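# Finish feeding timber, rack it on locked hooks, stop feed

## Task

A powered roller feed was halted while a piece of timber was nearly through it, so only the timber's end is still held by the rollers. Pressing the green button runs the feed, and it keeps running until the red button is pressed. Get the timber resting in both hooks of the rack next to the outfeed, and leave the machine stopped at the end. The hooks fold down, and both of them must be locked.

## Robot and tools

ROBOTS. Three identical i2rt Big YAM arms: arm1, arm2 and arm3. Each has six joints, a right hand with index, middle and ring fingers plus a thumb (16 separately driven hinges), and a wrist camera. Foot (base_link) poses in the scene frame, in metres with quaternion wxyz; each foot faces along its own +x: arm1 (-0.208, +0.678, +0.845) q(+0.732, -0.007, +0.001, -0.681); arm2 (+1.144, -0.704, +0.755) q(+0.637, -0.005, +0.003, +0.771); arm3 (+1.130, +0.461, +0.767) q(+0.667, -0.001, +0.000, -0.745). The hand reaches roughly 1.06 m from the joint 1 axis. Fixed room cameras: cam_button, cam_end, cam_over, cam_side; wrist cameras: arm1_cam_wrist, arm2_cam_wrist, arm3_cam_wrist.

FRAMES. One shared scene frame, origin on the floor, +z up. The hand point moves with the palm. Its axes: +z runs along straightened fingers toward the tips, +x crosses the palm away from the thumb, +y points out of the palm face. A camera mast sits on the palm side near the wrist and can collide with things.

TOOL move. Arguments arm1, arm2, arm3 (each optional; an arm left out gets nothing new) and cameras (a list of camera names, or ["all"], or []). Each arm's part is an object that may hold:
- joints: a dictionary of absolute targets by name. joint1_rad -2.879..2.879 (base turn, positive counter-clockwise seen from above), joint2_rad 0..3.141 (shoulder, 0 = upper arm pointing back), joint3_rad 0..3.019 (elbow, 0 = folded), joint4_rad -1.692..1.57 (hand pitch, positive lifts fingertips), joint5_rad -1.57..1.57 (sideways swing, positive to the arm's right), joint6_rad -2.094..2.094 (roll, positive clockwise seen from behind the hand), all radians. Hand hinges hand_index_mcp ... hand_thumb_ipl each take -1..1, a position between the hinge's two end stops (not radians); moving toward -1 curls fingers toward the palm and swings the thumb in front of the palm. Settings: hand_current_limit -1..1 maps linearly to 0..550 mA (start +0.4); hand_speed -0.96..1 gives set-point speed (n+1)/2 of 8.5 rad/s (start -0.6).
- target: one absolute hand pose [x, y, z, qw, qx, qy, qz], metres and a unit quaternion in the scene frame, as the "hand" line prints it. The hand travels a straight line to it from its current hand_target. With target, joints may contain only the hand_ keys.
- speed: top path speed, 0.002..0.5 m/s (default 0.25), only together with target; rotation is capped at twice that number in rad/s.
- min_time_s: 0.1..8 s, the least duration for that arm's joint motions.
All motions start together; hand paths in one action finish together (the slowest sets the pace), last 0.5 to 10 s, and one action is at most 15 s. The hand lags, can deviate, can overshoot the speed near full stretch, and often stops a centimetre or more off. Paths do not avoid obstacles or other arms. An unknown key makes the call invalid; an out-of-range value is refused, and then later move, wait and finished_scene calls in the same reply are skipped. A move with no action returns the full state, all images and the scene number.

TOOL wait: seconds 0..10, plus optional cameras; the robots keep their last commands and the scene runs on.

TOOL zoom_image: camera (one name) and region [x0, y0, x1, y1] in pixels of that camera's most recent full image, top-left origin, no more than 504 wide or high.

TOOL finished_scene: scene, the current scene's number. Irreversible; the goal must hold with no robot help afterwards.

RESULTS. The "move" line gives per arm "done" or the worst status. joint_status/hand_status words: off_target (rested away from target, may still push); time_out (could not finish; joints keep nearby targets and keep pushing, on_its_own lists them; resend a joint's reported position to relax it); not_followed (a safety check withheld targets, shown by "joint command not followed" or "pose unreachable"); limit_stop_at_motor_heat (resend the target). hand_state per motor: moving, goal, blocked (resting short and still pressing), overload (shut off). <motor>_current_ma is positive when pushing toward -1. hand_goal_<motor> shows written goals. Joint velocities are in rad/s, "within noise" when still. Joint torques in N m, positive toward larger positions, include arm weight; numbers 3 and 4 wrap at ±28. "as last shown" marks arms not commanded. The "pictures" line orders the images, which may lag the state slightly. MOTOR HOT appears from 85 °C; OVER-TEMPERATURE FAULT means the arm dropped limp for 30 to 60 s or more.

GRIPPING. A finger presses only while its goal is past the object's surface; a farther goal presses harder up to the current limit. Sending a hinge its reported position relaxes the grip. A finger motor drawing 495 mA or more for 5 s shuts off for 10 s. Omitted keys keep their goals.

AVOID. Arms squeezing each other or one hand closing on another's fingers; hard hits on fixed or heavy things; dropping the timber or releasing it while it moves; pushing anything out of the work area; long stretched-out holds or pushing against obstacles, which overheat joints. Arms do not stop on contact and do not wait for one another. Loose objects may occasionally be nudged by outside disturbances.

Each tool is called after "Emit:" as a command line: name --argument value for each argument, lists and objects as JSON in quotes; but a table of rows of numbers goes row by row, as --pt "numbers of a row", without its own name.

## Session

Emit:
move --cameras '["all"]'

Scene clock: 0.00 s.
Joint torques (N m): no reading
Motor temperatures (°C): arm1=[26 25 26 22 23 23] | arm2=[26 29 26 26 27 25] | arm3=[27 26 31 26 25 26]
Heat: arm1: hottest joint1_rad 26 °C; arm2: hottest joint2_rad 29 °C; arm3: hottest joint3_rad 31 °C.
Joint velocities: within noise
arm1.joint_positions: joint1_rad=-0.225 joint2_rad=+0.625 joint3_rad=+1.381 joint4_rad=-1.378 joint5_rad=+0.103 joint6_rad=+1.121 hand_index_mcp=+0.753 hand_index_abd=+0.000 hand_index_pip=+0.577 hand_index_dip=+0.696 hand_middle_mcp=+0.753 hand_middle_abd=+0.000 hand_middle_pip=+0.577 hand_middle_dip=+0.696 hand_ring_mcp=+0.753 hand_ring_abd=+0.000 hand_ring_pip=+0.577 hand_ring_dip=+0.696 hand_thumb_cmc=+0.714 hand_thumb_axl=+0.677 hand_thumb_mcp=+0.226 hand_thumb_ipl=+0.168 hand_current_limit=+0.400 hand_speed=-0.600
arm1.joint_status: not commanded
arm1.hand_state: goal,goal,goal,goal,goal,goal,goal,goal,goal,goal,goal,goal,goal,goal,goal,goal
arm1.index_mcp_current_ma: 0
arm1.index_abd_current_ma: 0
arm1.index_pip_current_ma: 0
arm1.index_dip_current_ma: 0
arm1.middle_mcp_current_ma: 0
arm1.middle_abd_current_ma: 0
arm1.middle_pip_current_ma: 0
arm1.middle_dip_current_ma: 0
arm1.ring_mcp_current_ma: 0
arm1.ring_abd_current_ma: 0
arm1.ring_pip_current_ma: 0
arm1.ring_dip_current_ma: 0
arm1.thumb_cmc_current_ma: 0
arm1.thumb_axl_current_ma: 0
arm1.thumb_mcp_current_ma: 0
arm1.thumb_ipl_current_ma: 0
arm1.hand_goal_index_mcp: 0.754
arm1.hand_goal_index_abd: 0.000
arm1.hand_goal_index_pip: 0.576
arm1.hand_goal_index_dip: 0.696
arm1.hand_goal_middle_mcp: 0.754
arm1.hand_goal_middle_abd: 0.000
arm1.hand_goal_middle_pip: 0.576
arm1.hand_goal_middle_dip: 0.696
arm1.hand_goal_ring_mcp: 0.754
arm1.hand_goal_ring_abd: 0.000
arm1.hand_goal_ring_pip: 0.576
arm1.hand_goal_ring_dip: 0.696
arm1.hand_goal_thumb_cmc: 0.714
arm1.hand_goal_thumb_axl: 0.678
arm1.hand_goal_thumb_mcp: 0.226
arm1.hand_goal_thumb_ipl: 0.168
arm1.hand: x=-0.3408 y=+0.4659 z=+1.3923 quat_wxyz=(+0.431, +0.700, -0.544, +0.171) (m; scene frame)
arm1.hand_target: x=-0.3403 y=+0.4684 z=+1.4015 quat_wxyz=(+0.439, +0.695, -0.541, +0.176) (m; scene frame)
arm1.hand_status: not commanded
arm2.joint_positions: joint1_rad=+0.451 joint2_rad=+0.646 joint3_rad=+1.335 joint4_rad=-1.440 joint5_rad=+0.007 joint6_rad=+1.158 hand_index_mcp=+0.753 hand_index_abd=+0.000 hand_index_pip=+0.577 hand_index_dip=+0.696 hand_middle_mcp=+0.753 hand_middle_abd=+0.000 hand_middle_pip=+0.577 hand_middle_dip=+0.696 hand_ring_mcp=+0.753 hand_ring_abd=+0.000 hand_ring_pip=+0.577 hand_ring_dip=+0.696 hand_thumb_cmc=+0.714 hand_thumb_axl=+0.677 hand_thumb_mcp=+0.226 hand_thumb_ipl=+0.168 hand_current_limit=+0.400 hand_speed=-0.600
arm2.joint_status: not commanded
arm2.hand_state: goal,goal,goal,goal,goal,goal,goal,goal,goal,goal,goal,goal,goal,goal,goal,goal
arm2.index_mcp_current_ma: 0
arm2.index_abd_current_ma: 0
arm2.index_pip_current_ma: 0
arm2.index_dip_current_ma: 0
arm2.middle_mcp_current_ma: 0
arm2.middle_abd_current_ma: 0
arm2.middle_pip_current_ma: 0
arm2.middle_dip_current_ma: 0
arm2.ring_mcp_current_ma: 0
arm2.ring_abd_current_ma: 0
arm2.ring_pip_current_ma: 0
arm2.ring_dip_current_ma: 0
arm2.thumb_cmc_current_ma: 0
arm2.thumb_axl_current_ma: 0
arm2.thumb_mcp_current_ma: 0
arm2.thumb_ipl_current_ma: 0
arm2.hand_goal_index_mcp: 0.754
arm2.hand_goal_index_abd: 0.000
arm2.hand_goal_index_pip: 0.576
arm2.hand_goal_index_dip: 0.696
arm2.hand_goal_middle_mcp: 0.754
arm2.hand_goal_middle_abd: 0.000
arm2.hand_goal_middle_pip: 0.576
arm2.hand_goal_middle_dip: 0.696
arm2.hand_goal_ring_mcp: 0.754
arm2.hand_goal_ring_abd: 0.000
arm2.hand_goal_ring_pip: 0.576
arm2.hand_goal_ring_dip: 0.696
arm2.hand_goal_thumb_cmc: 0.714
arm2.hand_goal_thumb_axl: 0.678
arm2.hand_goal_thumb_mcp: 0.226
arm2.hand_goal_thumb_ipl: 0.168
arm2.hand: x=+1.0665 y=-0.4487 z=+1.2481 quat_wxyz=(-0.307, +0.237, +0.888, +0.245) (m; scene frame)
arm2.hand_target: x=+1.0674 y=-0.4497 z=+1.2633 quat_wxyz=(-0.319, +0.235, +0.882, +0.255) (m; scene frame)
arm2.hand_status: not commanded
arm3.joint_positions: joint1_rad=+0.322 joint2_rad=+0.623 joint3_rad=+1.437 joint4_rad=-1.384 joint5_rad=-0.052 joint6_rad=+1.150 hand_index_mcp=+0.753 hand_index_abd=+0.000 hand_index_pip=+0.577 hand_index_dip=+0.696 hand_middle_mcp=+0.753 hand_middle_abd=+0.000 hand_middle_pip=+0.577 hand_middle_dip=+0.696 hand_ring_mcp=+0.753 hand_ring_abd=+0.000 hand_ring_pip=+0.577 hand_ring_dip=+0.696 hand_thumb_cmc=+0.714 hand_thumb_axl=+0.677 hand_thumb_mcp=+0.226 hand_thumb_ipl=+0.168 hand_current_limit=+0.400 hand_speed=-0.600
arm3.joint_status: not commanded
arm3.hand_state: goal,goal,goal,goal,goal,goal,goal,goal,goal,goal,goal,goal,goal,goal,goal,goal
arm3.index_mcp_current_ma: 0
arm3.index_abd_current_ma: 0
arm3.index_pip_current_ma: 0
arm3.index_dip_current_ma: 0
arm3.middle_mcp_current_ma: 0
arm3.middle_abd_current_ma: 0
arm3.middle_pip_current_ma: 0
arm3.middle_dip_current_ma: 0
arm3.ring_mcp_current_ma: 0
arm3.ring_abd_current_ma: 0
arm3.ring_pip_current_ma: 0
arm3.ring_dip_current_ma: 0
arm3.thumb_cmc_current_ma: 0
arm3.thumb_axl_current_ma: 0
arm3.thumb_mcp_current_ma: 0
arm3.thumb_ipl_current_ma: 0
arm3.hand_goal_index_mcp: 0.754
arm3.hand_goal_index_abd: 0.000
arm3.hand_goal_index_pip: 0.576
arm3.hand_goal_index_dip: 0.696
arm3.hand_goal_middle_mcp: 0.754
arm3.hand_goal_middle_abd: 0.000
arm3.hand_goal_middle_pip: 0.576
arm3.hand_goal_middle_dip: 0.696
arm3.hand_goal_ring_mcp: 0.754
arm3.hand_goal_ring_abd: 0.000
arm3.hand_goal_ring_pip: 0.576
arm3.hand_goal_ring_dip: 0.696
arm3.hand_goal_thumb_cmc: 0.714
arm3.hand_goal_thumb_axl: 0.678
arm3.hand_goal_thumb_mcp: 0.226
arm3.hand_goal_thumb_ipl: 0.168
arm3.hand: x=+1.1033 y=+0.2139 z=+1.3272 quat_wxyz=(+0.359, +0.788, -0.385, +0.319) (m; scene frame)
arm3.hand_target: x=+1.1029 y=+0.2163 z=+1.3382 quat_wxyz=(+0.368, +0.782, -0.382, +0.326) (m; scene frame)
arm3.hand_status: not commanded
pictures: arm1_cam_wrist, arm2_cam_wrist, arm3_cam_wrist, cam_button, cam_end, cam_over, cam_side
camera_calibration:
arm1_cam_wrist: T_world_to_cam=[[-0.861111, 0.435798, -0.261856, -0.0994797], [0.477755, 0.869756, -0.123589, -0.118921], [0.173891, -0.231527, -0.957161, 1.62511], [0, 0, 0, 1]] pos_world=[-0.31144, 0.523043, 1.51475]
arm2_cam_wrist: T_world_to_cam=[[0.885498, 0.281357, -0.369772, -0.315756], [0.327763, -0.942317, 0.0678965, -0.906645], [-0.329339, -0.18132, -0.926639, 1.5539], [0, 0, 0, 1]] pos_world=[1.08853, -0.483754, 1.3847]
arm3_cam_wrist: T_world_to_cam=[[-0.894914, -0.0296547, -0.445252, 1.62338], [0.0198149, 0.994164, -0.106039, -0.143424], [0.445798, -0.103719, -0.889104, 0.827592], [0, 0, 0, 1]] pos_world=[1.08669, 0.276565, 1.44342]

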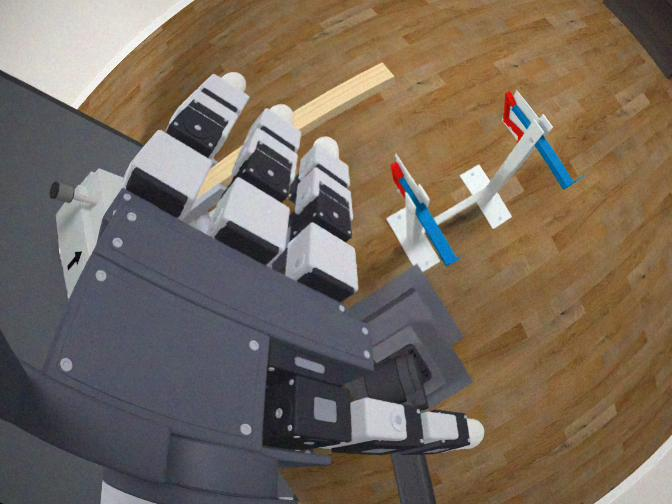

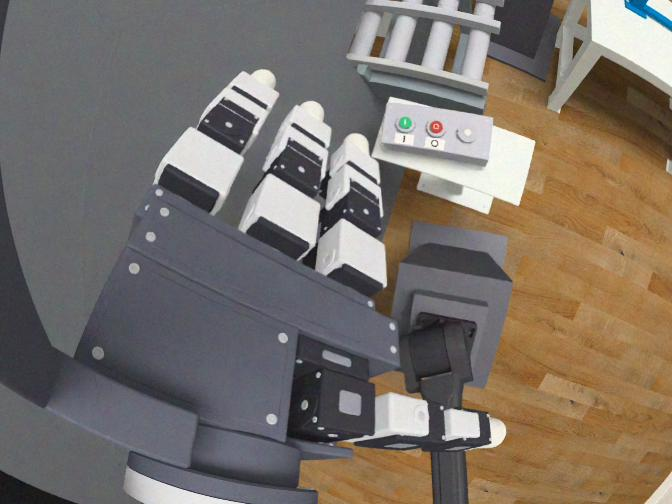

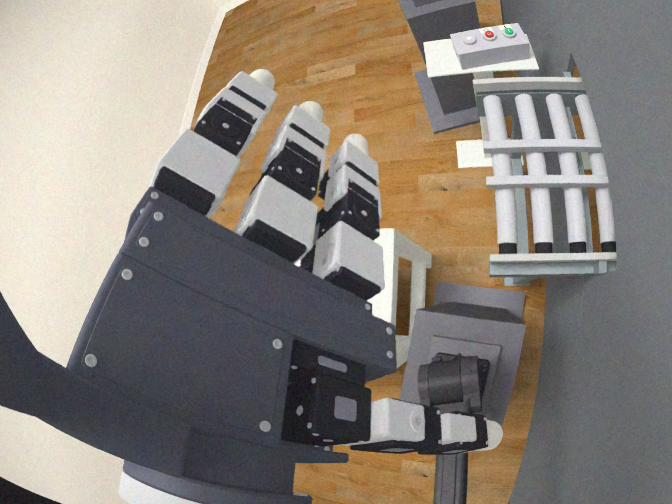

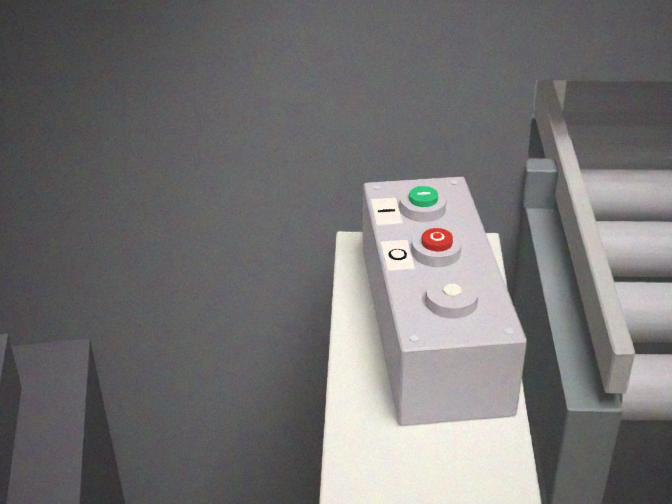

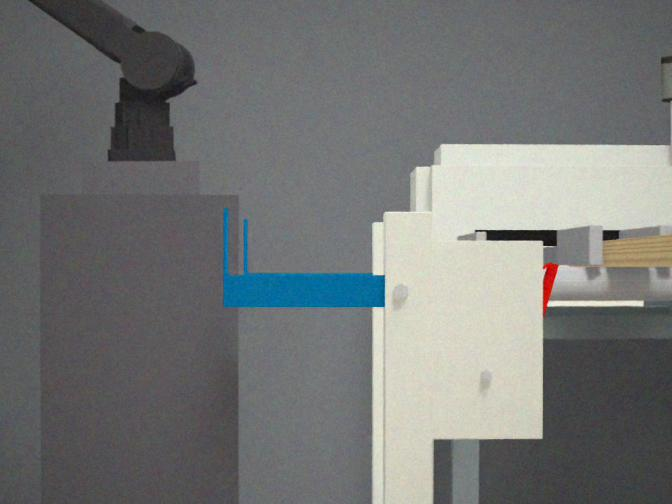

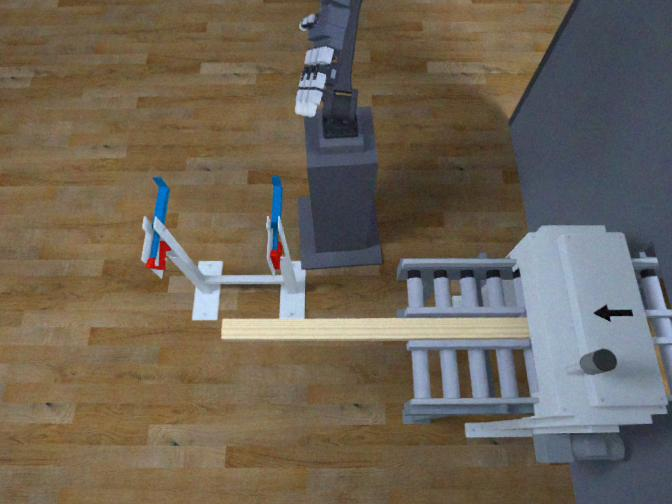

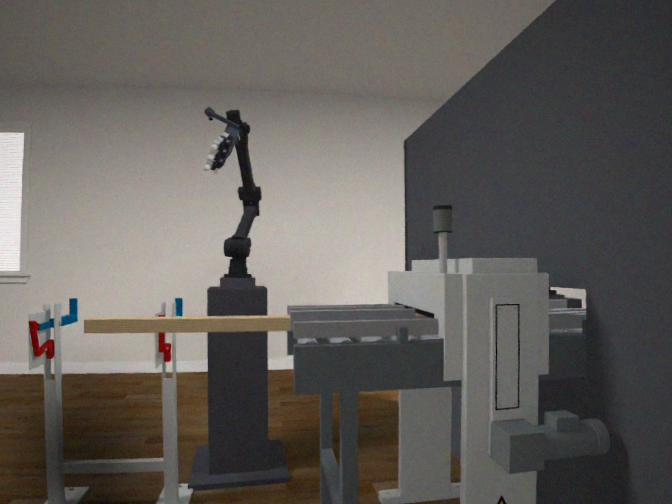

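Emit:
zoom_image --camera "cam_side" --region '[20, 290, 100, 370]'

Emit:
zoom_image --camera "cam_side" --region '[130, 290, 210, 370]'

Emit:
zoom_image --camera "cam_over" --region '[130, 170, 210, 290]'

Emit:
zoom_image --camera "cam_over" --region '[240, 170, 320, 290]'

Emit:
zoom_image --camera "cam_end" --region '[360, 180, 672, 460]'

Emit:
zoom_image --camera "arm1_cam_wrist" --region '[370, 70, 600, 280]'

Scaled by 6.300.

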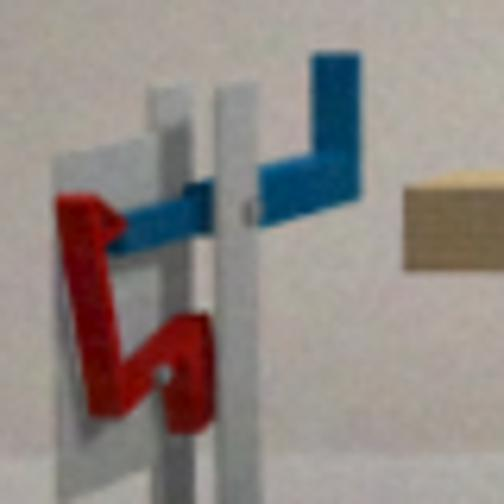

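Scaled by 6.300.

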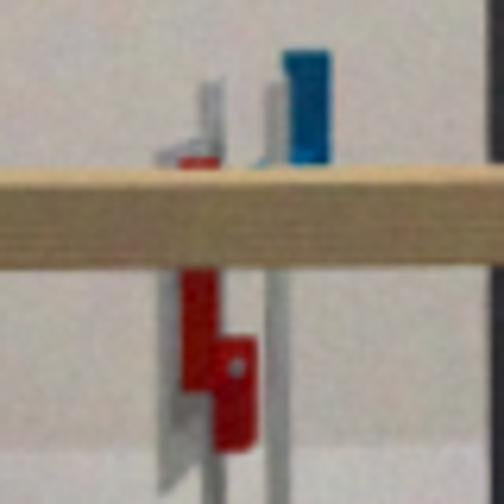

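Scaled by 4.200.

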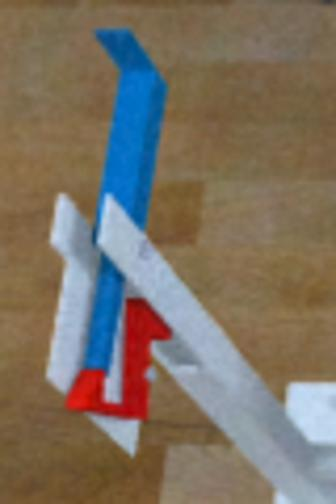

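Scaled by 4.200.

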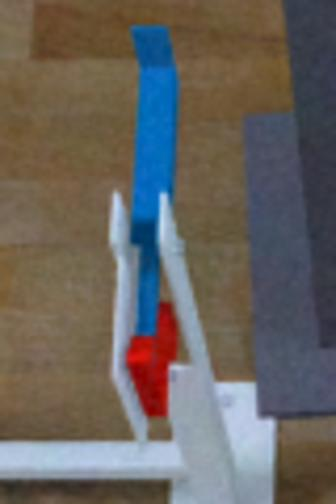

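Scaled by 1.615.

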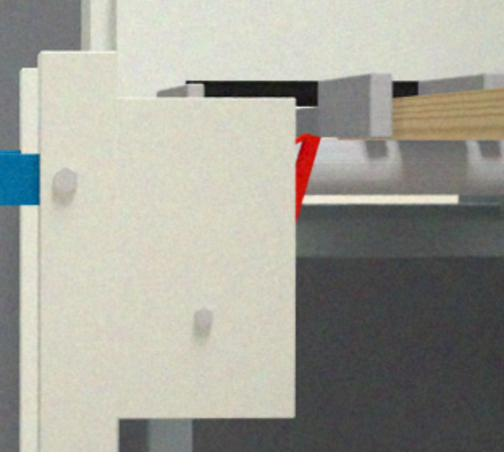

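Scaled by 2.191 from the camera's 672x504 image, which has a finer 960x720 frame.

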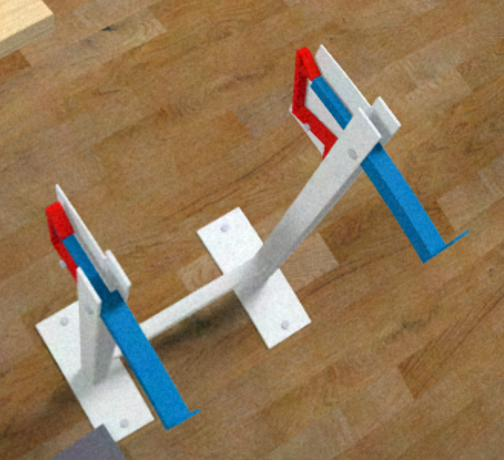

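Emit:
move --arm1 '{"joints": {"joint1_rad": -1.85, "joint2_rad": 2.3, "joint3_rad": 0.85, "joint4_rad": 1.4, "joint5_rad": -0.9, "joint6_rad": 0.0}, "min_time_s": 3.5}' --arm2 '{"joints": {"joint1_rad": 0.2, "joint2_rad": 1.42, "joint3_rad": 1.5, "joint4_rad": -1.6, "joint5_rad": 0.0, "joint6_rad": -0.07, "hand_index_mcp": -0.35, "hand_index_pip": -0.62, "hand_index_dip": -0.5, "hand_middle_mcp": -0.35, "hand_middle_pip": -0.62, "hand_middle_dip": -0.5}, "min_time_s": 3}' --cameras '["cam_over", "cam_side", "cam_end", "cam_button"]'

Scene clock: 20.13 s.
Joint torques (N m): arm1=[-1.03 -16.26 3.04 2.36 -0.1 -0.31] | arm2=[-0.85 -9.82 14.13 -0.28 -0.08 -0.1] | arm3=[0.21 0.62 7.92 1.78 0.16 -0.11]
Motor temperatures (°C): arm1=[26 26 27 23 23 23] | arm2=[26 29 30 26 27 25] | arm3=[27 26 33 26 25 26]
Heat: arm1: hottest joint3_rad 27 °C; arm2: hottest joint3_rad 30 °C; arm3: hottest joint3_rad 33 °C.
move: arm1 done; arm2 done
Joint velocities: within noise
arm1.joint_positions: joint1_rad=-1.853 joint2_rad=+2.285 joint3_rad=+0.852 joint4_rad=+1.384 joint5_rad=-0.897 joint6_rad=+0.009 hand_index_mcp=+0.762 hand_index_abd=+0.000 hand_index_pip=+0.577 hand_index_dip=+0.696 hand_middle_mcp=+0.762 hand_middle_abd=+0.000 hand_middle_pip=+0.577 hand_middle_dip=+0.696 hand_ring_mcp=+0.762 hand_ring_abd=+0.000 hand_ring_pip=+0.577 hand_ring_dip=+0.696 hand_thumb_cmc=+0.720 hand_thumb_axl=+0.677 hand_thumb_mcp=+0.226 hand_thumb_ipl=+0.168 hand_current_limit=+0.400 hand_speed=-0.600
arm1.joint_status: all done
arm1.hand_state: goal,goal,goal,goal,goal,goal,goal,goal,goal,goal,goal,goal,goal,goal,goal,goal
arm1.index_mcp_current_ma: 5
arm1.index_abd_current_ma: 0
arm1.index_pip_current_ma: 0
arm1.index_dip_current_ma: 0
arm1.middle_mcp_current_ma: 5
arm1.middle_abd_current_ma: 0
arm1.middle_pip_current_ma: 0
arm1.middle_dip_current_ma: 0
arm1.ring_mcp_current_ma: 5
arm1.ring_abd_current_ma: 0
arm1.ring_pip_current_ma: 0
arm1.ring_dip_current_ma: 0
arm1.thumb_cmc_current_ma: 4
arm1.thumb_axl_current_ma: 0
arm1.thumb_mcp_current_ma: 0
arm1.thumb_ipl_current_ma: 0
arm1.hand_goal_index_mcp: 0.754
arm1.hand_goal_index_abd: 0.000
arm1.hand_goal_index_pip: 0.576
arm1.hand_goal_index_dip: 0.696
arm1.hand_goal_middle_mcp: 0.754
arm1.hand_goal_middle_abd: 0.000
arm1.hand_goal_middle_pip: 0.576
arm1.hand_goal_middle_dip: 0.696
arm1.hand_goal_ring_mcp: 0.754
arm1.hand_goal_ring_abd: 0.000
arm1.hand_goal_ring_pip: 0.576
arm1.hand_goal_ring_dip: 0.696
arm1.hand_goal_thumb_cmc: 0.714
arm1.hand_goal_thumb_axl: 0.678
arm1.hand_goal_thumb_mcp: 0.226
arm1.hand_goal_thumb_ipl: 0.168
arm1.hand: x=-0.7980 y=+0.6807 z=+0.9195 quat_wxyz=(+0.641, +0.637, -0.320, -0.284) (m; scene frame)
arm1.hand_target: x=-0.7946 y=+0.6775 z=+0.9144 quat_wxyz=(+0.640, +0.640, -0.315, -0.285) (m; scene frame)
arm1.hand_status: not commanded
arm2.joint_positions: joint1_rad=+0.210 joint2_rad=+1.416 joint3_rad=+1.431 joint4_rad=-1.590 joint5_rad=+0.003 joint6_rad=-0.058 hand_index_mcp=-0.335 hand_index_abd=+0.000 hand_index_pip=-0.617 hand_index_dip=-0.497 hand_middle_mcp=-0.332 hand_middle_abd=+0.000 hand_middle_pip=-0.617 hand_middle_dip=-0.497 hand_ring_mcp=+0.754 hand_ring_abd=+0.000 hand_ring_pip=+0.577 hand_ring_dip=+0.696 hand_thumb_cmc=+0.715 hand_thumb_axl=+0.677 hand_thumb_mcp=+0.223 hand_thumb_ipl=+0.168 hand_current_limit=+0.400 hand_speed=-0.600
arm2.joint_status: all done
arm2.hand_state: goal,goal,goal,goal,goal,goal,goal,goal,goal,goal,goal,goal,goal,goal,goal,goal
arm2.index_mcp_current_ma: 10
arm2.index_abd_current_ma: 0
arm2.index_pip_current_ma: 0
arm2.index_dip_current_ma: 0
arm2.middle_mcp_current_ma: 13
arm2.middle_abd_current_ma: 0
arm2.middle_pip_current_ma: 1
arm2.middle_dip_current_ma: 0
arm2.ring_mcp_current_ma: 0
arm2.ring_abd_current_ma: 0
arm2.ring_pip_current_ma: 0
arm2.ring_dip_current_ma: 0
arm2.thumb_cmc_current_ma: 0
arm2.thumb_axl_current_ma: 0
arm2.thumb_mcp_current_ma: -1
arm2.thumb_ipl_current_ma: 0
arm2.hand_goal_index_mcp: -0.350
arm2.hand_goal_index_abd: 0.000
arm2.hand_goal_index_pip: -0.620
arm2.hand_goal_index_dip: -0.500
arm2.hand_goal_middle_mcp: -0.350
arm2.hand_goal_middle_abd: 0.000
arm2.hand_goal_middle_pip: -0.620
arm2.hand_goal_middle_dip: -0.500
arm2.hand_goal_ring_mcp: 0.754
arm2.hand_goal_ring_abd: 0.000
arm2.hand_goal_ring_pip: 0.576
arm2.hand_goal_ring_dip: 0.696
arm2.hand_goal_thumb_cmc: 0.714
arm2.hand_goal_thumb_axl: 0.678
arm2.hand_goal_thumb_mcp: 0.226
arm2.hand_goal_thumb_ipl: 0.168
arm2.hand: x=+0.9666 y=-0.2350 z=+1.0213 quat_wxyz=(+0.002, -0.226, +0.974, -0.008) (m; scene frame)
arm2.hand_target: x=+0.9644 y=-0.2204 z=+1.0514 quat_wxyz=(-0.004, -0.228, +0.974, +0.019) (m; scene frame)
arm2.hand_status: not commanded
arm3: as last shown
arm3.joint_positions: joint1_rad=+0.322 joint2_rad=+0.623 joint3_rad=+1.437 joint4_rad=-1.384 joint5_rad=-0.052 joint6_rad=+1.150 hand_index_mcp=+0.754 hand_index_abd=+0.000 hand_index_pip=+0.577 hand_index_dip=+0.696 hand_middle_mcp=+0.754 hand_middle_abd=+0.000 hand_middle_pip=+0.577 hand_middle_dip=+0.696 hand_ring_mcp=+0.754 hand_ring_abd=+0.000 hand_ring_pip=+0.577 hand_ring_dip=+0.696 hand_thumb_cmc=+0.714 hand_thumb_axl=+0.677 hand_thumb_mcp=+0.226 hand_thumb_ipl=+0.168 hand_current_limit=+0.400 hand_speed=-0.600
arm3.index_abd_current_ma: 1
arm3.index_pip_current_ma: 1
arm3.middle_abd_current_ma: 1
arm3.middle_pip_current_ma: 1
arm3.ring_abd_current_ma: 1
arm3.ring_pip_current_ma: 1
arm3.thumb_axl_current_ma: -2
arm3.thumb_ipl_current_ma: -1
pictures: cam_button, cam_end, cam_over, cam_side

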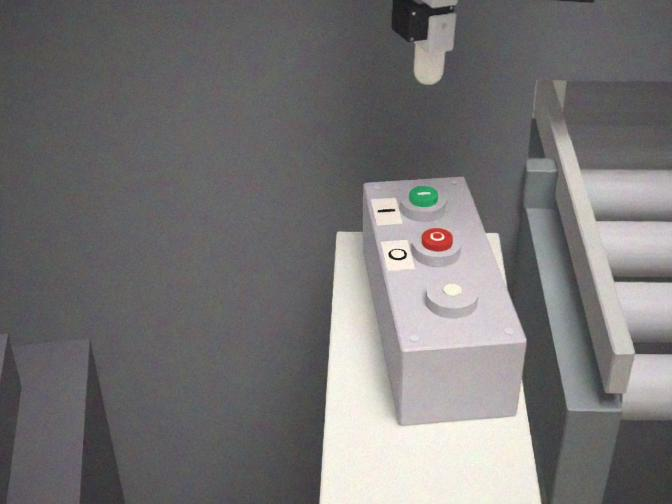

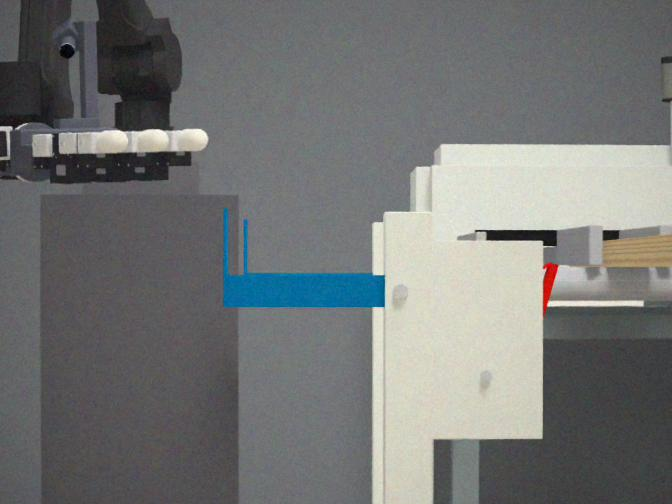

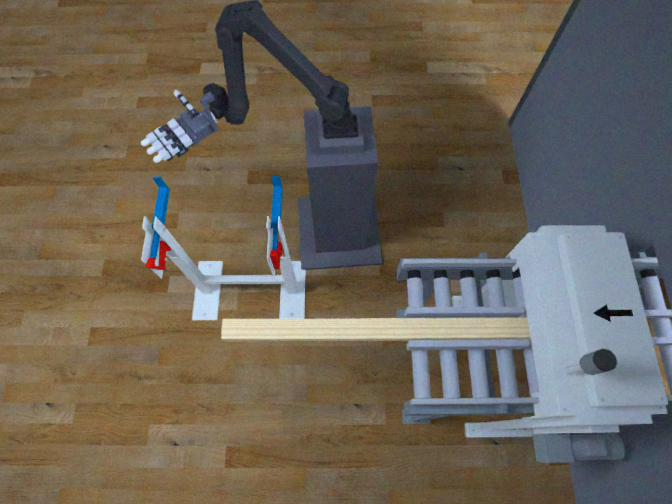

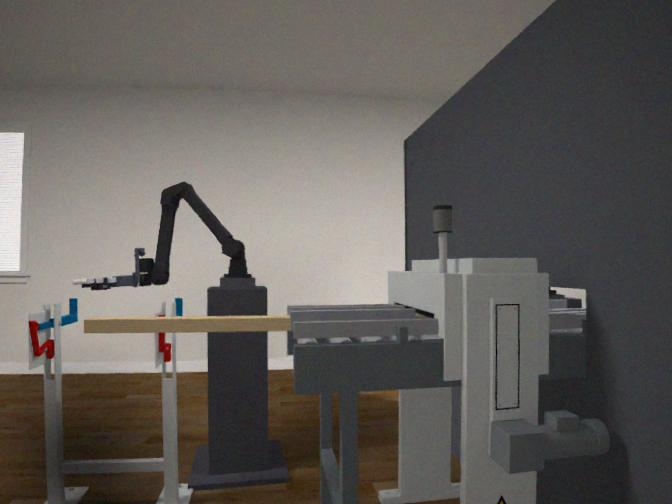

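Emit:
move --arm1 '{"target": [-0.805, 0.7, 0.71, 0.6645, 0.6645, -0.2418, -0.2418], "speed": 0.2}' --arm2 '{"target": [0.974, -0.234, 1.0, -0.003, -0.217, 0.976, 0.019], "speed": 0.1}' --cameras '["cam_end", "cam_over"]'

Scene clock: 23.33 s.
Joint torques (N m): arm1=[-1.55 -18.26 3 2.1 -0.11 -0.15] | arm2=[-0.97 -11.99 8.09 0.66 -0.01 0.08] | arm3=[0.15 0.56 7.91 1.78 0.16 -0.1]
Motor temperatures (°C): arm1=[26 26 27 23 23 23] | arm2=[26 29 30 26 27 25] | arm3=[27 26 33 26 25 26]
Heat: arm1: hottest joint3_rad 27 °C; arm2: hottest joint3_rad 30 °C; arm3: hottest joint3_rad 33 °C.
move: arm1 done; arm2 off_target
Joint velocities: within noise
arm1.joint_positions: joint1_rad=-1.934 joint2_rad=+2.863 joint3_rad=+1.322 joint4_rad=+1.500 joint5_rad=-1.165 joint6_rad=-0.037 hand_index_mcp=+0.762 hand_index_abd=+0.000 hand_index_pip=+0.577 hand_index_dip=+0.696 hand_middle_mcp=+0.762 hand_middle_abd=+0.000 hand_middle_pip=+0.577 hand_middle_dip=+0.696 hand_ring_mcp=+0.762 hand_ring_abd=+0.000 hand_ring_pip=+0.577 hand_ring_dip=+0.696 hand_thumb_cmc=+0.720 hand_thumb_axl=+0.677 hand_thumb_mcp=+0.226 hand_thumb_ipl=+0.168 hand_current_limit=+0.400 hand_speed=-0.600
arm1.joint_status: not commanded
arm1.hand_state: goal,goal,goal,goal,goal,goal,goal,goal,goal,goal,goal,goal,goal,goal,goal,goal
arm1.index_mcp_current_ma: 5
arm1.index_abd_current_ma: 0
arm1.index_pip_current_ma: 0
arm1.index_dip_current_ma: 0
arm1.middle_mcp_current_ma: 5
arm1.middle_abd_current_ma: 0
arm1.middle_pip_current_ma: 0
arm1.middle_dip_current_ma: 0
arm1.ring_mcp_current_ma: 5
arm1.ring_abd_current_ma: 0
arm1.ring_pip_current_ma: 0
arm1.ring_dip_current_ma: 0
arm1.thumb_cmc_current_ma: 4
arm1.thumb_axl_current_ma: 0
arm1.thumb_mcp_current_ma: 0
arm1.thumb_ipl_current_ma: 0
arm1.hand_goal_index_mcp: 0.754
arm1.hand_goal_index_abd: 0.000
arm1.hand_goal_index_pip: 0.576
arm1.hand_goal_index_dip: 0.696
arm1.hand_goal_middle_mcp: 0.754
arm1.hand_goal_middle_abd: 0.000
arm1.hand_goal_middle_pip: 0.576
arm1.hand_goal_middle_dip: 0.696
arm1.hand_goal_ring_mcp: 0.754
arm1.hand_goal_ring_abd: 0.000
arm1.hand_goal_ring_pip: 0.576
arm1.hand_goal_ring_dip: 0.696
arm1.hand_goal_thumb_cmc: 0.714
arm1.hand_goal_thumb_axl: 0.678
arm1.hand_goal_thumb_mcp: 0.226
arm1.hand_goal_thumb_ipl: 0.168
arm1.hand: x=-0.8079 y=+0.6978 z=+0.7173 quat_wxyz=(+0.663, +0.666, -0.241, -0.241) (m; scene frame)
arm1.hand_target: x=-0.8049 y=+0.6998 z=+0.7100 quat_wxyz=(+0.664, +0.665, -0.242, -0.242) (m; scene frame)
arm1.hand_status: done (0.008 m and 0.3 deg from the pose sent, 0.210 m and 11.0 deg at the start)
arm2.joint_positions: joint1_rad=+0.208 joint2_rad=+1.403 joint3_rad=+1.332 joint4_rad=-1.478 joint5_rad=+0.003 joint6_rad=-0.058 hand_index_mcp=-0.335 hand_index_abd=+0.000 hand_index_pip=-0.617 hand_index_dip=-0.497 hand_middle_mcp=-0.332 hand_middle_abd=+0.000 hand_middle_pip=-0.617 hand_middle_dip=-0.497 hand_ring_mcp=+0.754 hand_ring_abd=+0.000 hand_ring_pip=+0.577 hand_ring_dip=+0.696 hand_thumb_cmc=+0.715 hand_thumb_axl=+0.677 hand_thumb_mcp=+0.223 hand_thumb_ipl=+0.168 hand_current_limit=+0.400 hand_speed=-0.600
arm2.joint_status: not commanded
arm2.hand_state: goal,goal,goal,goal,goal,goal,goal,goal,goal,goal,goal,goal,goal,goal,goal,goal
arm2.index_mcp_current_ma: 10
arm2.index_abd_current_ma: 0
arm2.index_pip_current_ma: 0
arm2.index_dip_current_ma: 0
arm2.middle_mcp_current_ma: 13
arm2.middle_abd_current_ma: 0
arm2.middle_pip_current_ma: 1
arm2.middle_dip_current_ma: 0
arm2.ring_mcp_current_ma: 0
arm2.ring_abd_current_ma: 0
arm2.ring_pip_current_ma: 0
arm2.ring_dip_current_ma: 0
arm2.thumb_cmc_current_ma: 0
arm2.thumb_axl_current_ma: 0
arm2.thumb_mcp_current_ma: -1
arm2.thumb_ipl_current_ma: 0
arm2.hand_goal_index_mcp: -0.350
arm2.hand_goal_index_abd: 0.000
arm2.hand_goal_index_pip: -0.620
arm2.hand_goal_index_dip: -0.500
arm2.hand_goal_middle_mcp: -0.350
arm2.hand_goal_middle_abd: 0.000
arm2.hand_goal_middle_pip: -0.620
arm2.hand_goal_middle_dip: -0.500
arm2.hand_goal_ring_mcp: 0.754
arm2.hand_goal_ring_abd: 0.000
arm2.hand_goal_ring_pip: 0.576
arm2.hand_goal_ring_dip: 0.696
arm2.hand_goal_thumb_cmc: 0.714
arm2.hand_goal_thumb_axl: 0.678
arm2.hand_goal_thumb_mcp: 0.226
arm2.hand_goal_thumb_ipl: 0.168
arm2.hand: x=+0.9676 y=-0.2344 z=+0.9914 quat_wxyz=(+0.000, -0.225, +0.974, +0.005) (m; scene frame)
arm2.hand_target: x=+0.9738 y=-0.2341 z=+0.9999 quat_wxyz=(-0.003, -0.217, +0.976, +0.019) (m; scene frame)
arm2.hand_status: off_target (0.011 m and 1.9 deg from the pose sent, 0.022 m and 3.4 deg at the start)
arm3: as last shown
pictures: cam_end, cam_over

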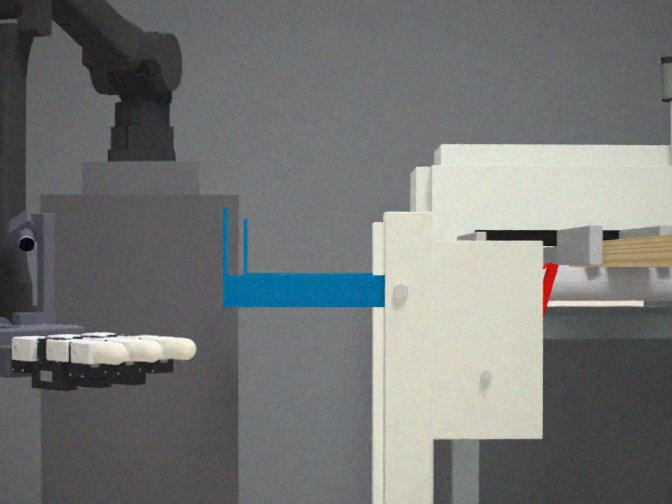

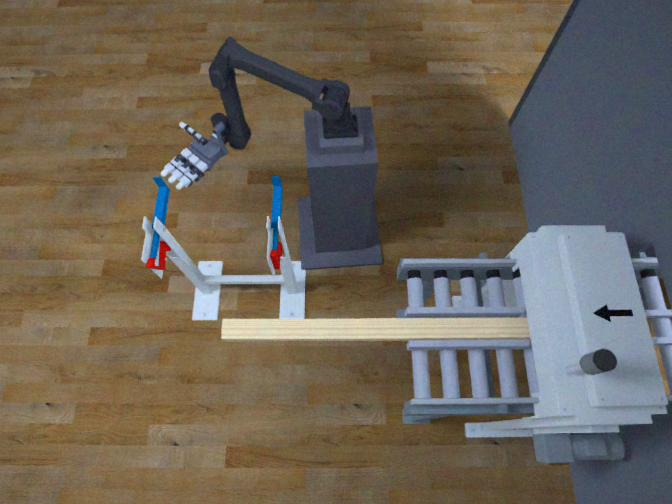

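Emit:
move --arm1 '{"target": [-0.832, 0.515, 0.71, 0.6645, 0.6645, -0.2418, -0.2418], "speed": 0.15}' --cameras '["cam_end", "cam_over", "cam_side"]'

Scene clock: 25.77 s.
Joint torques (N m): arm1=[-1.49 -18.26 3.78 1.44 0.15 -0.12] | arm2=[-0.97 -11.99 8.09 0.66 -0.02 0.08] | arm3=[0.26 0.62 7.92 1.78 0.16 -0.11]
Motor temperatures (°C): arm1=[26 26 27 23 23 23] | arm2=[26 29 30 26 27 25] | arm3=[27 26 33 26 25 26]
Heat: arm1: hottest joint3_rad 27 °C; arm2: hottest joint3_rad 30 °C; arm3: hottest joint3_rad 33 °C.
move: arm1 off_target
Joint velocities: within noise
arm1.joint_positions: joint1_rad=-1.554 joint2_rad=+2.863 joint3_rad=+1.344 joint4_rad=+1.524 joint5_rad=-0.788 joint6_rad=-0.020 hand_index_mcp=+0.762 hand_index_abd=+0.000 hand_index_pip=+0.577 hand_index_dip=+0.696 hand_middle_mcp=+0.762 hand_middle_abd=+0.000 hand_middle_pip=+0.577 hand_middle_dip=+0.696 hand_ring_mcp=+0.762 hand_ring_abd=+0.000 hand_ring_pip=+0.577 hand_ring_dip=+0.696 hand_thumb_cmc=+0.720 hand_thumb_axl=+0.677 hand_thumb_mcp=+0.226 hand_thumb_ipl=+0.168 hand_current_limit=+0.400 hand_speed=-0.600
arm1.joint_status: not commanded
arm1.hand_state: goal,goal,goal,goal,goal,goal,goal,goal,goal,goal,goal,goal,goal,goal,goal,goal
arm1.index_mcp_current_ma: 5
arm1.index_abd_current_ma: 0
arm1.index_pip_current_ma: 0
arm1.index_dip_current_ma: 0
arm1.middle_mcp_current_ma: 5
arm1.middle_abd_current_ma: 0
arm1.middle_pip_current_ma: 0
arm1.middle_dip_current_ma: 0
arm1.ring_mcp_current_ma: 5
arm1.ring_abd_current_ma: 0
arm1.ring_pip_current_ma: 0
arm1.ring_dip_current_ma: 0
arm1.thumb_cmc_current_ma: 4
arm1.thumb_axl_current_ma: 0
arm1.thumb_mcp_current_ma: 0
arm1.thumb_ipl_current_ma: 0
arm1.hand_goal_index_mcp: 0.754
arm1.hand_goal_index_abd: 0.000
arm1.hand_goal_index_pip: 0.576
arm1.hand_goal_index_dip: 0.696
arm1.hand_goal_middle_mcp: 0.754
arm1.hand_goal_middle_abd: 0.000
arm1.hand_goal_middle_pip: 0.576
arm1.hand_goal_middle_dip: 0.696
arm1.hand_goal_ring_mcp: 0.754
arm1.hand_goal_ring_abd: 0.000
arm1.hand_goal_ring_pip: 0.576
arm1.hand_goal_ring_dip: 0.696
arm1.hand_goal_thumb_cmc: 0.714
arm1.hand_goal_thumb_axl: 0.678
arm1.hand_goal_thumb_mcp: 0.226
arm1.hand_goal_thumb_ipl: 0.168
arm1.hand: x=-0.8320 y=+0.5126 z=+0.7267 quat_wxyz=(+0.667, +0.663, -0.230, -0.251) (m; scene frame)
arm1.hand_target: x=-0.8314 y=+0.5151 z=+0.7103 quat_wxyz=(+0.664, +0.665, -0.242, -0.242) (m; scene frame)
arm1.hand_status: off_target (0.017 m and 1.8 deg from the pose sent, 0.185 m and 0.2 deg at the start)
arm2, arm3: as last shown
pictures: cam_end, cam_over, cam_side

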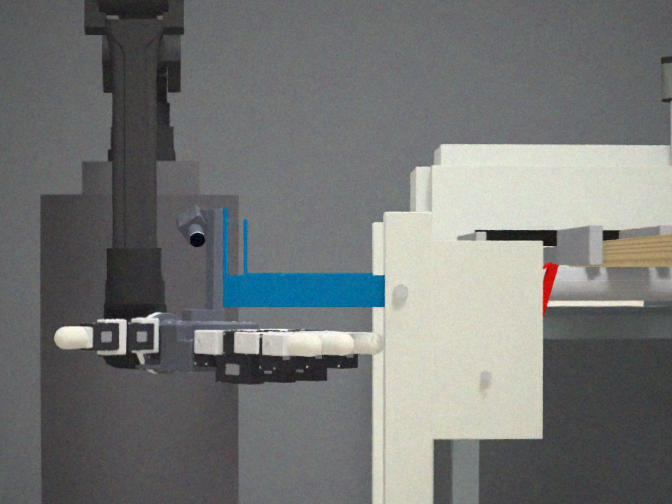

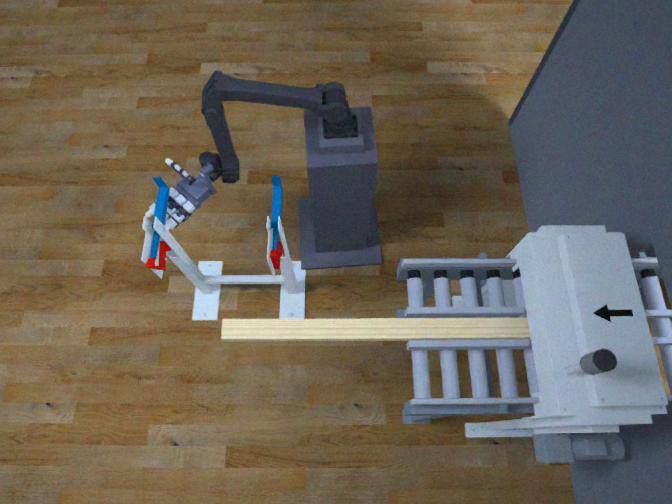

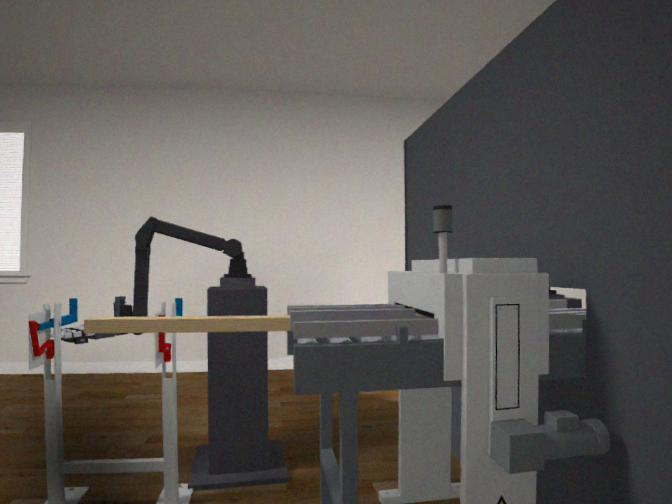

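Emit:
move --arm1 '{"target": [-0.832, 0.515, 0.77, 0.6645, 0.6645, -0.2418, -0.2418], "speed": 0.08}' --cameras '["cam_end", "cam_side"]'

Emit:
zoom_image --camera "cam_side" --region '[20, 290, 100, 370]'

Scene clock: 27.83 s.
Joint torques (N m): arm1=[-1.32 -22.53 2.32 1.84 0.05 -0.2] | arm2=[-0.91 -11.99 8.1 0.66 -0.01 0.08] | arm3=[0.26 0.67 7.91 1.77 0.17 -0.1]
Motor temperatures (°C): arm1=[26 26 27 23 23 23] | arm2=[26 30 30 26 27 25] | arm3=[27 26 33 26 25 26]
Heat: arm1: hottest joint3_rad 27 °C; arm2: hottest joint2_rad 30 °C; arm3: hottest joint3_rad 33 °C.
move: arm1 off_target
Joint velocities: within noise
arm1.joint_positions: joint1_rad=-1.554 joint2_rad=+2.763 joint3_rad=+1.234 joint4_rad=+1.488 joint5_rad=-0.785 joint6_rad=-0.014 hand_index_mcp=+0.771 hand_index_abd=+0.000 hand_index_pip=+0.577 hand_index_dip=+0.696 hand_middle_mcp=+0.766 hand_middle_abd=+0.000 hand_middle_pip=+0.578 hand_middle_dip=+0.696 hand_ring_mcp=+0.767 hand_ring_abd=+0.000 hand_ring_pip=+0.580 hand_ring_dip=+0.696 hand_thumb_cmc=+0.720 hand_thumb_axl=+0.677 hand_thumb_mcp=+0.226 hand_thumb_ipl=+0.168 hand_current_limit=+0.400 hand_speed=-0.600
arm1.joint_status: not commanded
arm1.hand_state: goal,goal,goal,goal,goal,goal,goal,goal,goal,goal,goal,goal,goal,goal,goal,goal
arm1.index_mcp_current_ma: 17
arm1.index_abd_current_ma: 0
arm1.index_pip_current_ma: 0
arm1.index_dip_current_ma: 0
arm1.middle_mcp_current_ma: 10
arm1.middle_abd_current_ma: 0
arm1.middle_pip_current_ma: 0
arm1.middle_dip_current_ma: 0
arm1.ring_mcp_current_ma: 12
arm1.ring_abd_current_ma: 0
arm1.ring_pip_current_ma: 2
arm1.ring_dip_current_ma: 0
arm1.thumb_cmc_current_ma: 4
arm1.thumb_axl_current_ma: 0
arm1.thumb_mcp_current_ma: 0
arm1.thumb_ipl_current_ma: 0
arm1.hand_goal_index_mcp: 0.754
arm1.hand_goal_index_abd: 0.000
arm1.hand_goal_index_pip: 0.576
arm1.hand_goal_index_dip: 0.696
arm1.hand_goal_middle_mcp: 0.754
arm1.hand_goal_middle_abd: 0.000
arm1.hand_goal_middle_pip: 0.576
arm1.hand_goal_middle_dip: 0.696
arm1.hand_goal_ring_mcp: 0.754
arm1.hand_goal_ring_abd: 0.000
arm1.hand_goal_ring_pip: 0.576
arm1.hand_goal_ring_dip: 0.696
arm1.hand_goal_thumb_cmc: 0.714
arm1.hand_goal_thumb_axl: 0.678
arm1.hand_goal_thumb_mcp: 0.226
arm1.hand_goal_thumb_ipl: 0.168
arm1.hand: x=-0.8268 y=+0.5141 z=+0.7546 quat_wxyz=(+0.661, +0.669, -0.247, -0.235) (m; scene frame)
arm1.hand_target: x=-0.8319 y=+0.5149 z=+0.7699 quat_wxyz=(+0.665, +0.664, -0.242, -0.242) (m; scene frame)
arm1.hand_status: off_target (0.016 m and 1.2 deg from the pose sent, 0.043 m and 1.8 deg at the start)
arm2, arm3: as last shown
pictures: cam_end, cam_side

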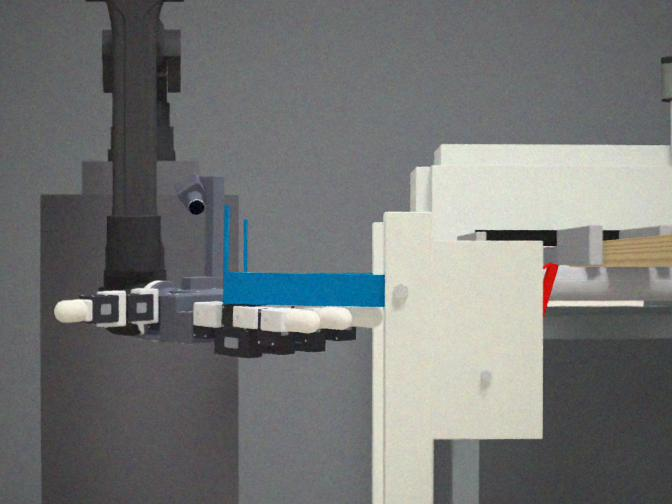

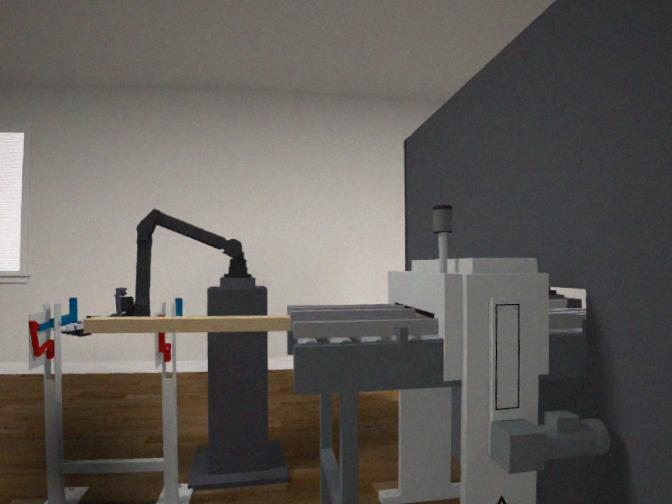

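Scaled by 6.300.

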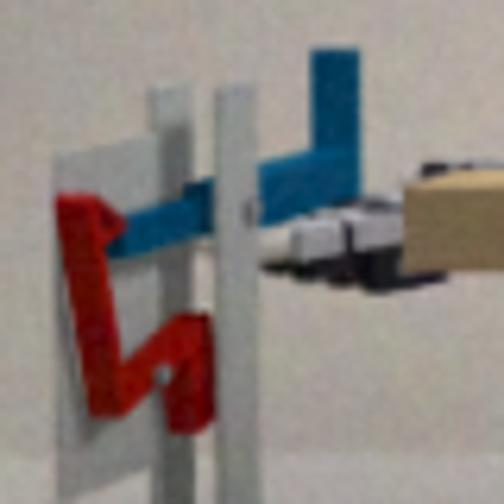

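Emit:
move --arm1 '{"target": [-0.835, 0.514, 0.8, 0.6645, 0.6645, -0.2418, -0.2418], "speed": 0.06}' --cameras '["cam_end", "cam_side"]'

Emit:
zoom_image --camera "cam_side" --region '[20, 290, 100, 370]'

Scene clock: 29.20 s.
Joint torques (N m): arm1=[-1.2 -24.41 2.76 2.39 -0.1 -0.24] | arm2=[-0.97 -11.99 8.09 0.66 -0.01 0.08] | arm3=[0.26 0.5 7.91 1.78 0.17 -0.1]
Motor temperatures (°C): arm1=[26 26 27 23 23 23] | arm2=[26 30 30 26 27 25] | arm3=[27 26 33 26 25 26]
Heat: arm1: hottest joint3_rad 27 °C; arm2: hottest joint2_rad 30 °C; arm3: hottest joint3_rad 33 °C.
move: arm1 off_target
Joint velocities: within noise
arm1.joint_positions: joint1_rad=-1.554 joint2_rad=+2.712 joint3_rad=+1.178 joint4_rad=+1.445 joint5_rad=-0.780 joint6_rad=-0.009 hand_index_mcp=+0.780 hand_index_abd=+0.000 hand_index_pip=+0.577 hand_index_dip=+0.696 hand_middle_mcp=+0.782 hand_middle_abd=+0.001 hand_middle_pip=+0.584 hand_middle_dip=+0.696 hand_ring_mcp=+0.782 hand_ring_abd=+0.000 hand_ring_pip=+0.591 hand_ring_dip=+0.701 hand_thumb_cmc=+0.720 hand_thumb_axl=+0.677 hand_thumb_mcp=+0.226 hand_thumb_ipl=+0.168 hand_current_limit=+0.400 hand_speed=-0.600
arm1.joint_status: not commanded
arm1.hand_state: blocked,goal,goal,goal,blocked,goal,goal,goal,blocked,goal,goal,goal,goal,goal,goal,goal
arm1.index_mcp_current_ma: 35
arm1.index_abd_current_ma: 0
arm1.index_pip_current_ma: 0
arm1.index_dip_current_ma: 0
arm1.middle_mcp_current_ma: 38
arm1.middle_abd_current_ma: 0
arm1.middle_pip_current_ma: 6
arm1.middle_dip_current_ma: 0
arm1.ring_mcp_current_ma: 38
arm1.ring_abd_current_ma: 0
arm1.ring_pip_current_ma: 13
arm1.ring_dip_current_ma: 2
arm1.thumb_cmc_current_ma: 4
arm1.thumb_axl_current_ma: 0
arm1.thumb_mcp_current_ma: 0
arm1.thumb_ipl_current_ma: 0
arm1.hand_goal_index_mcp: 0.754
arm1.hand_goal_index_abd: 0.000
arm1.hand_goal_index_pip: 0.576
arm1.hand_goal_index_dip: 0.696
arm1.hand_goal_middle_mcp: 0.754
arm1.hand_goal_middle_abd: 0.000
arm1.hand_goal_middle_pip: 0.576
arm1.hand_goal_middle_dip: 0.696
arm1.hand_goal_ring_mcp: 0.754
arm1.hand_goal_ring_abd: 0.000
arm1.hand_goal_ring_pip: 0.576
arm1.hand_goal_ring_dip: 0.696
arm1.hand_goal_thumb_cmc: 0.714
arm1.hand_goal_thumb_axl: 0.678
arm1.hand_goal_thumb_mcp: 0.226
arm1.hand_goal_thumb_ipl: 0.168
arm1.hand: x=-0.8247 y=+0.5153 z=+0.7631 quat_wxyz=(+0.653, +0.674, -0.265, -0.219) (m; scene frame)
arm1.hand_target: x=-0.8343 y=+0.5140 z=+0.7993 quat_wxyz=(+0.665, +0.664, -0.242, -0.242) (m; scene frame)
arm1.hand_status: off_target (0.038 m and 4.1 deg from the pose sent, 0.046 m and 1.2 deg at the start)
arm2, arm3: as last shown
pictures: cam_end, cam_side

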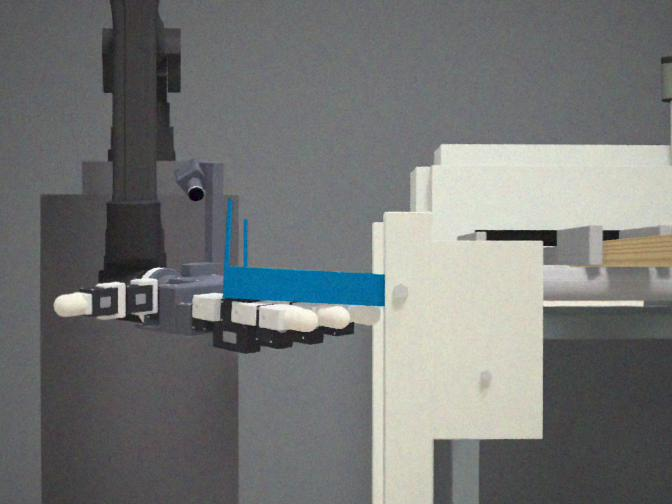

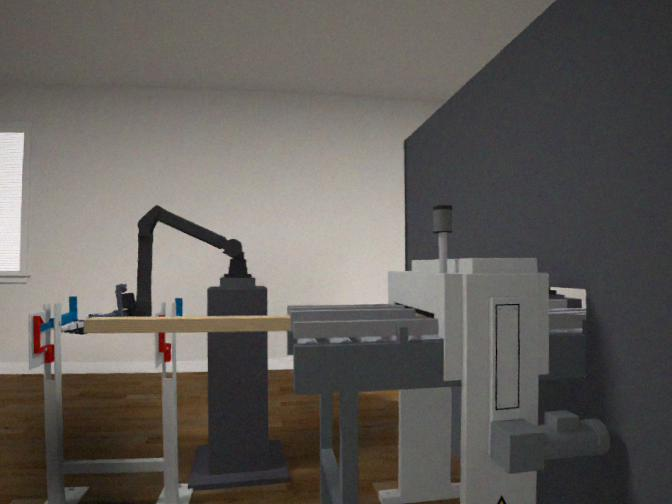

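Scaled by 6.300.

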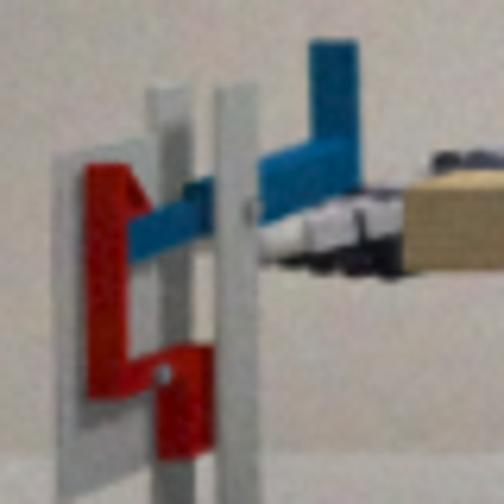

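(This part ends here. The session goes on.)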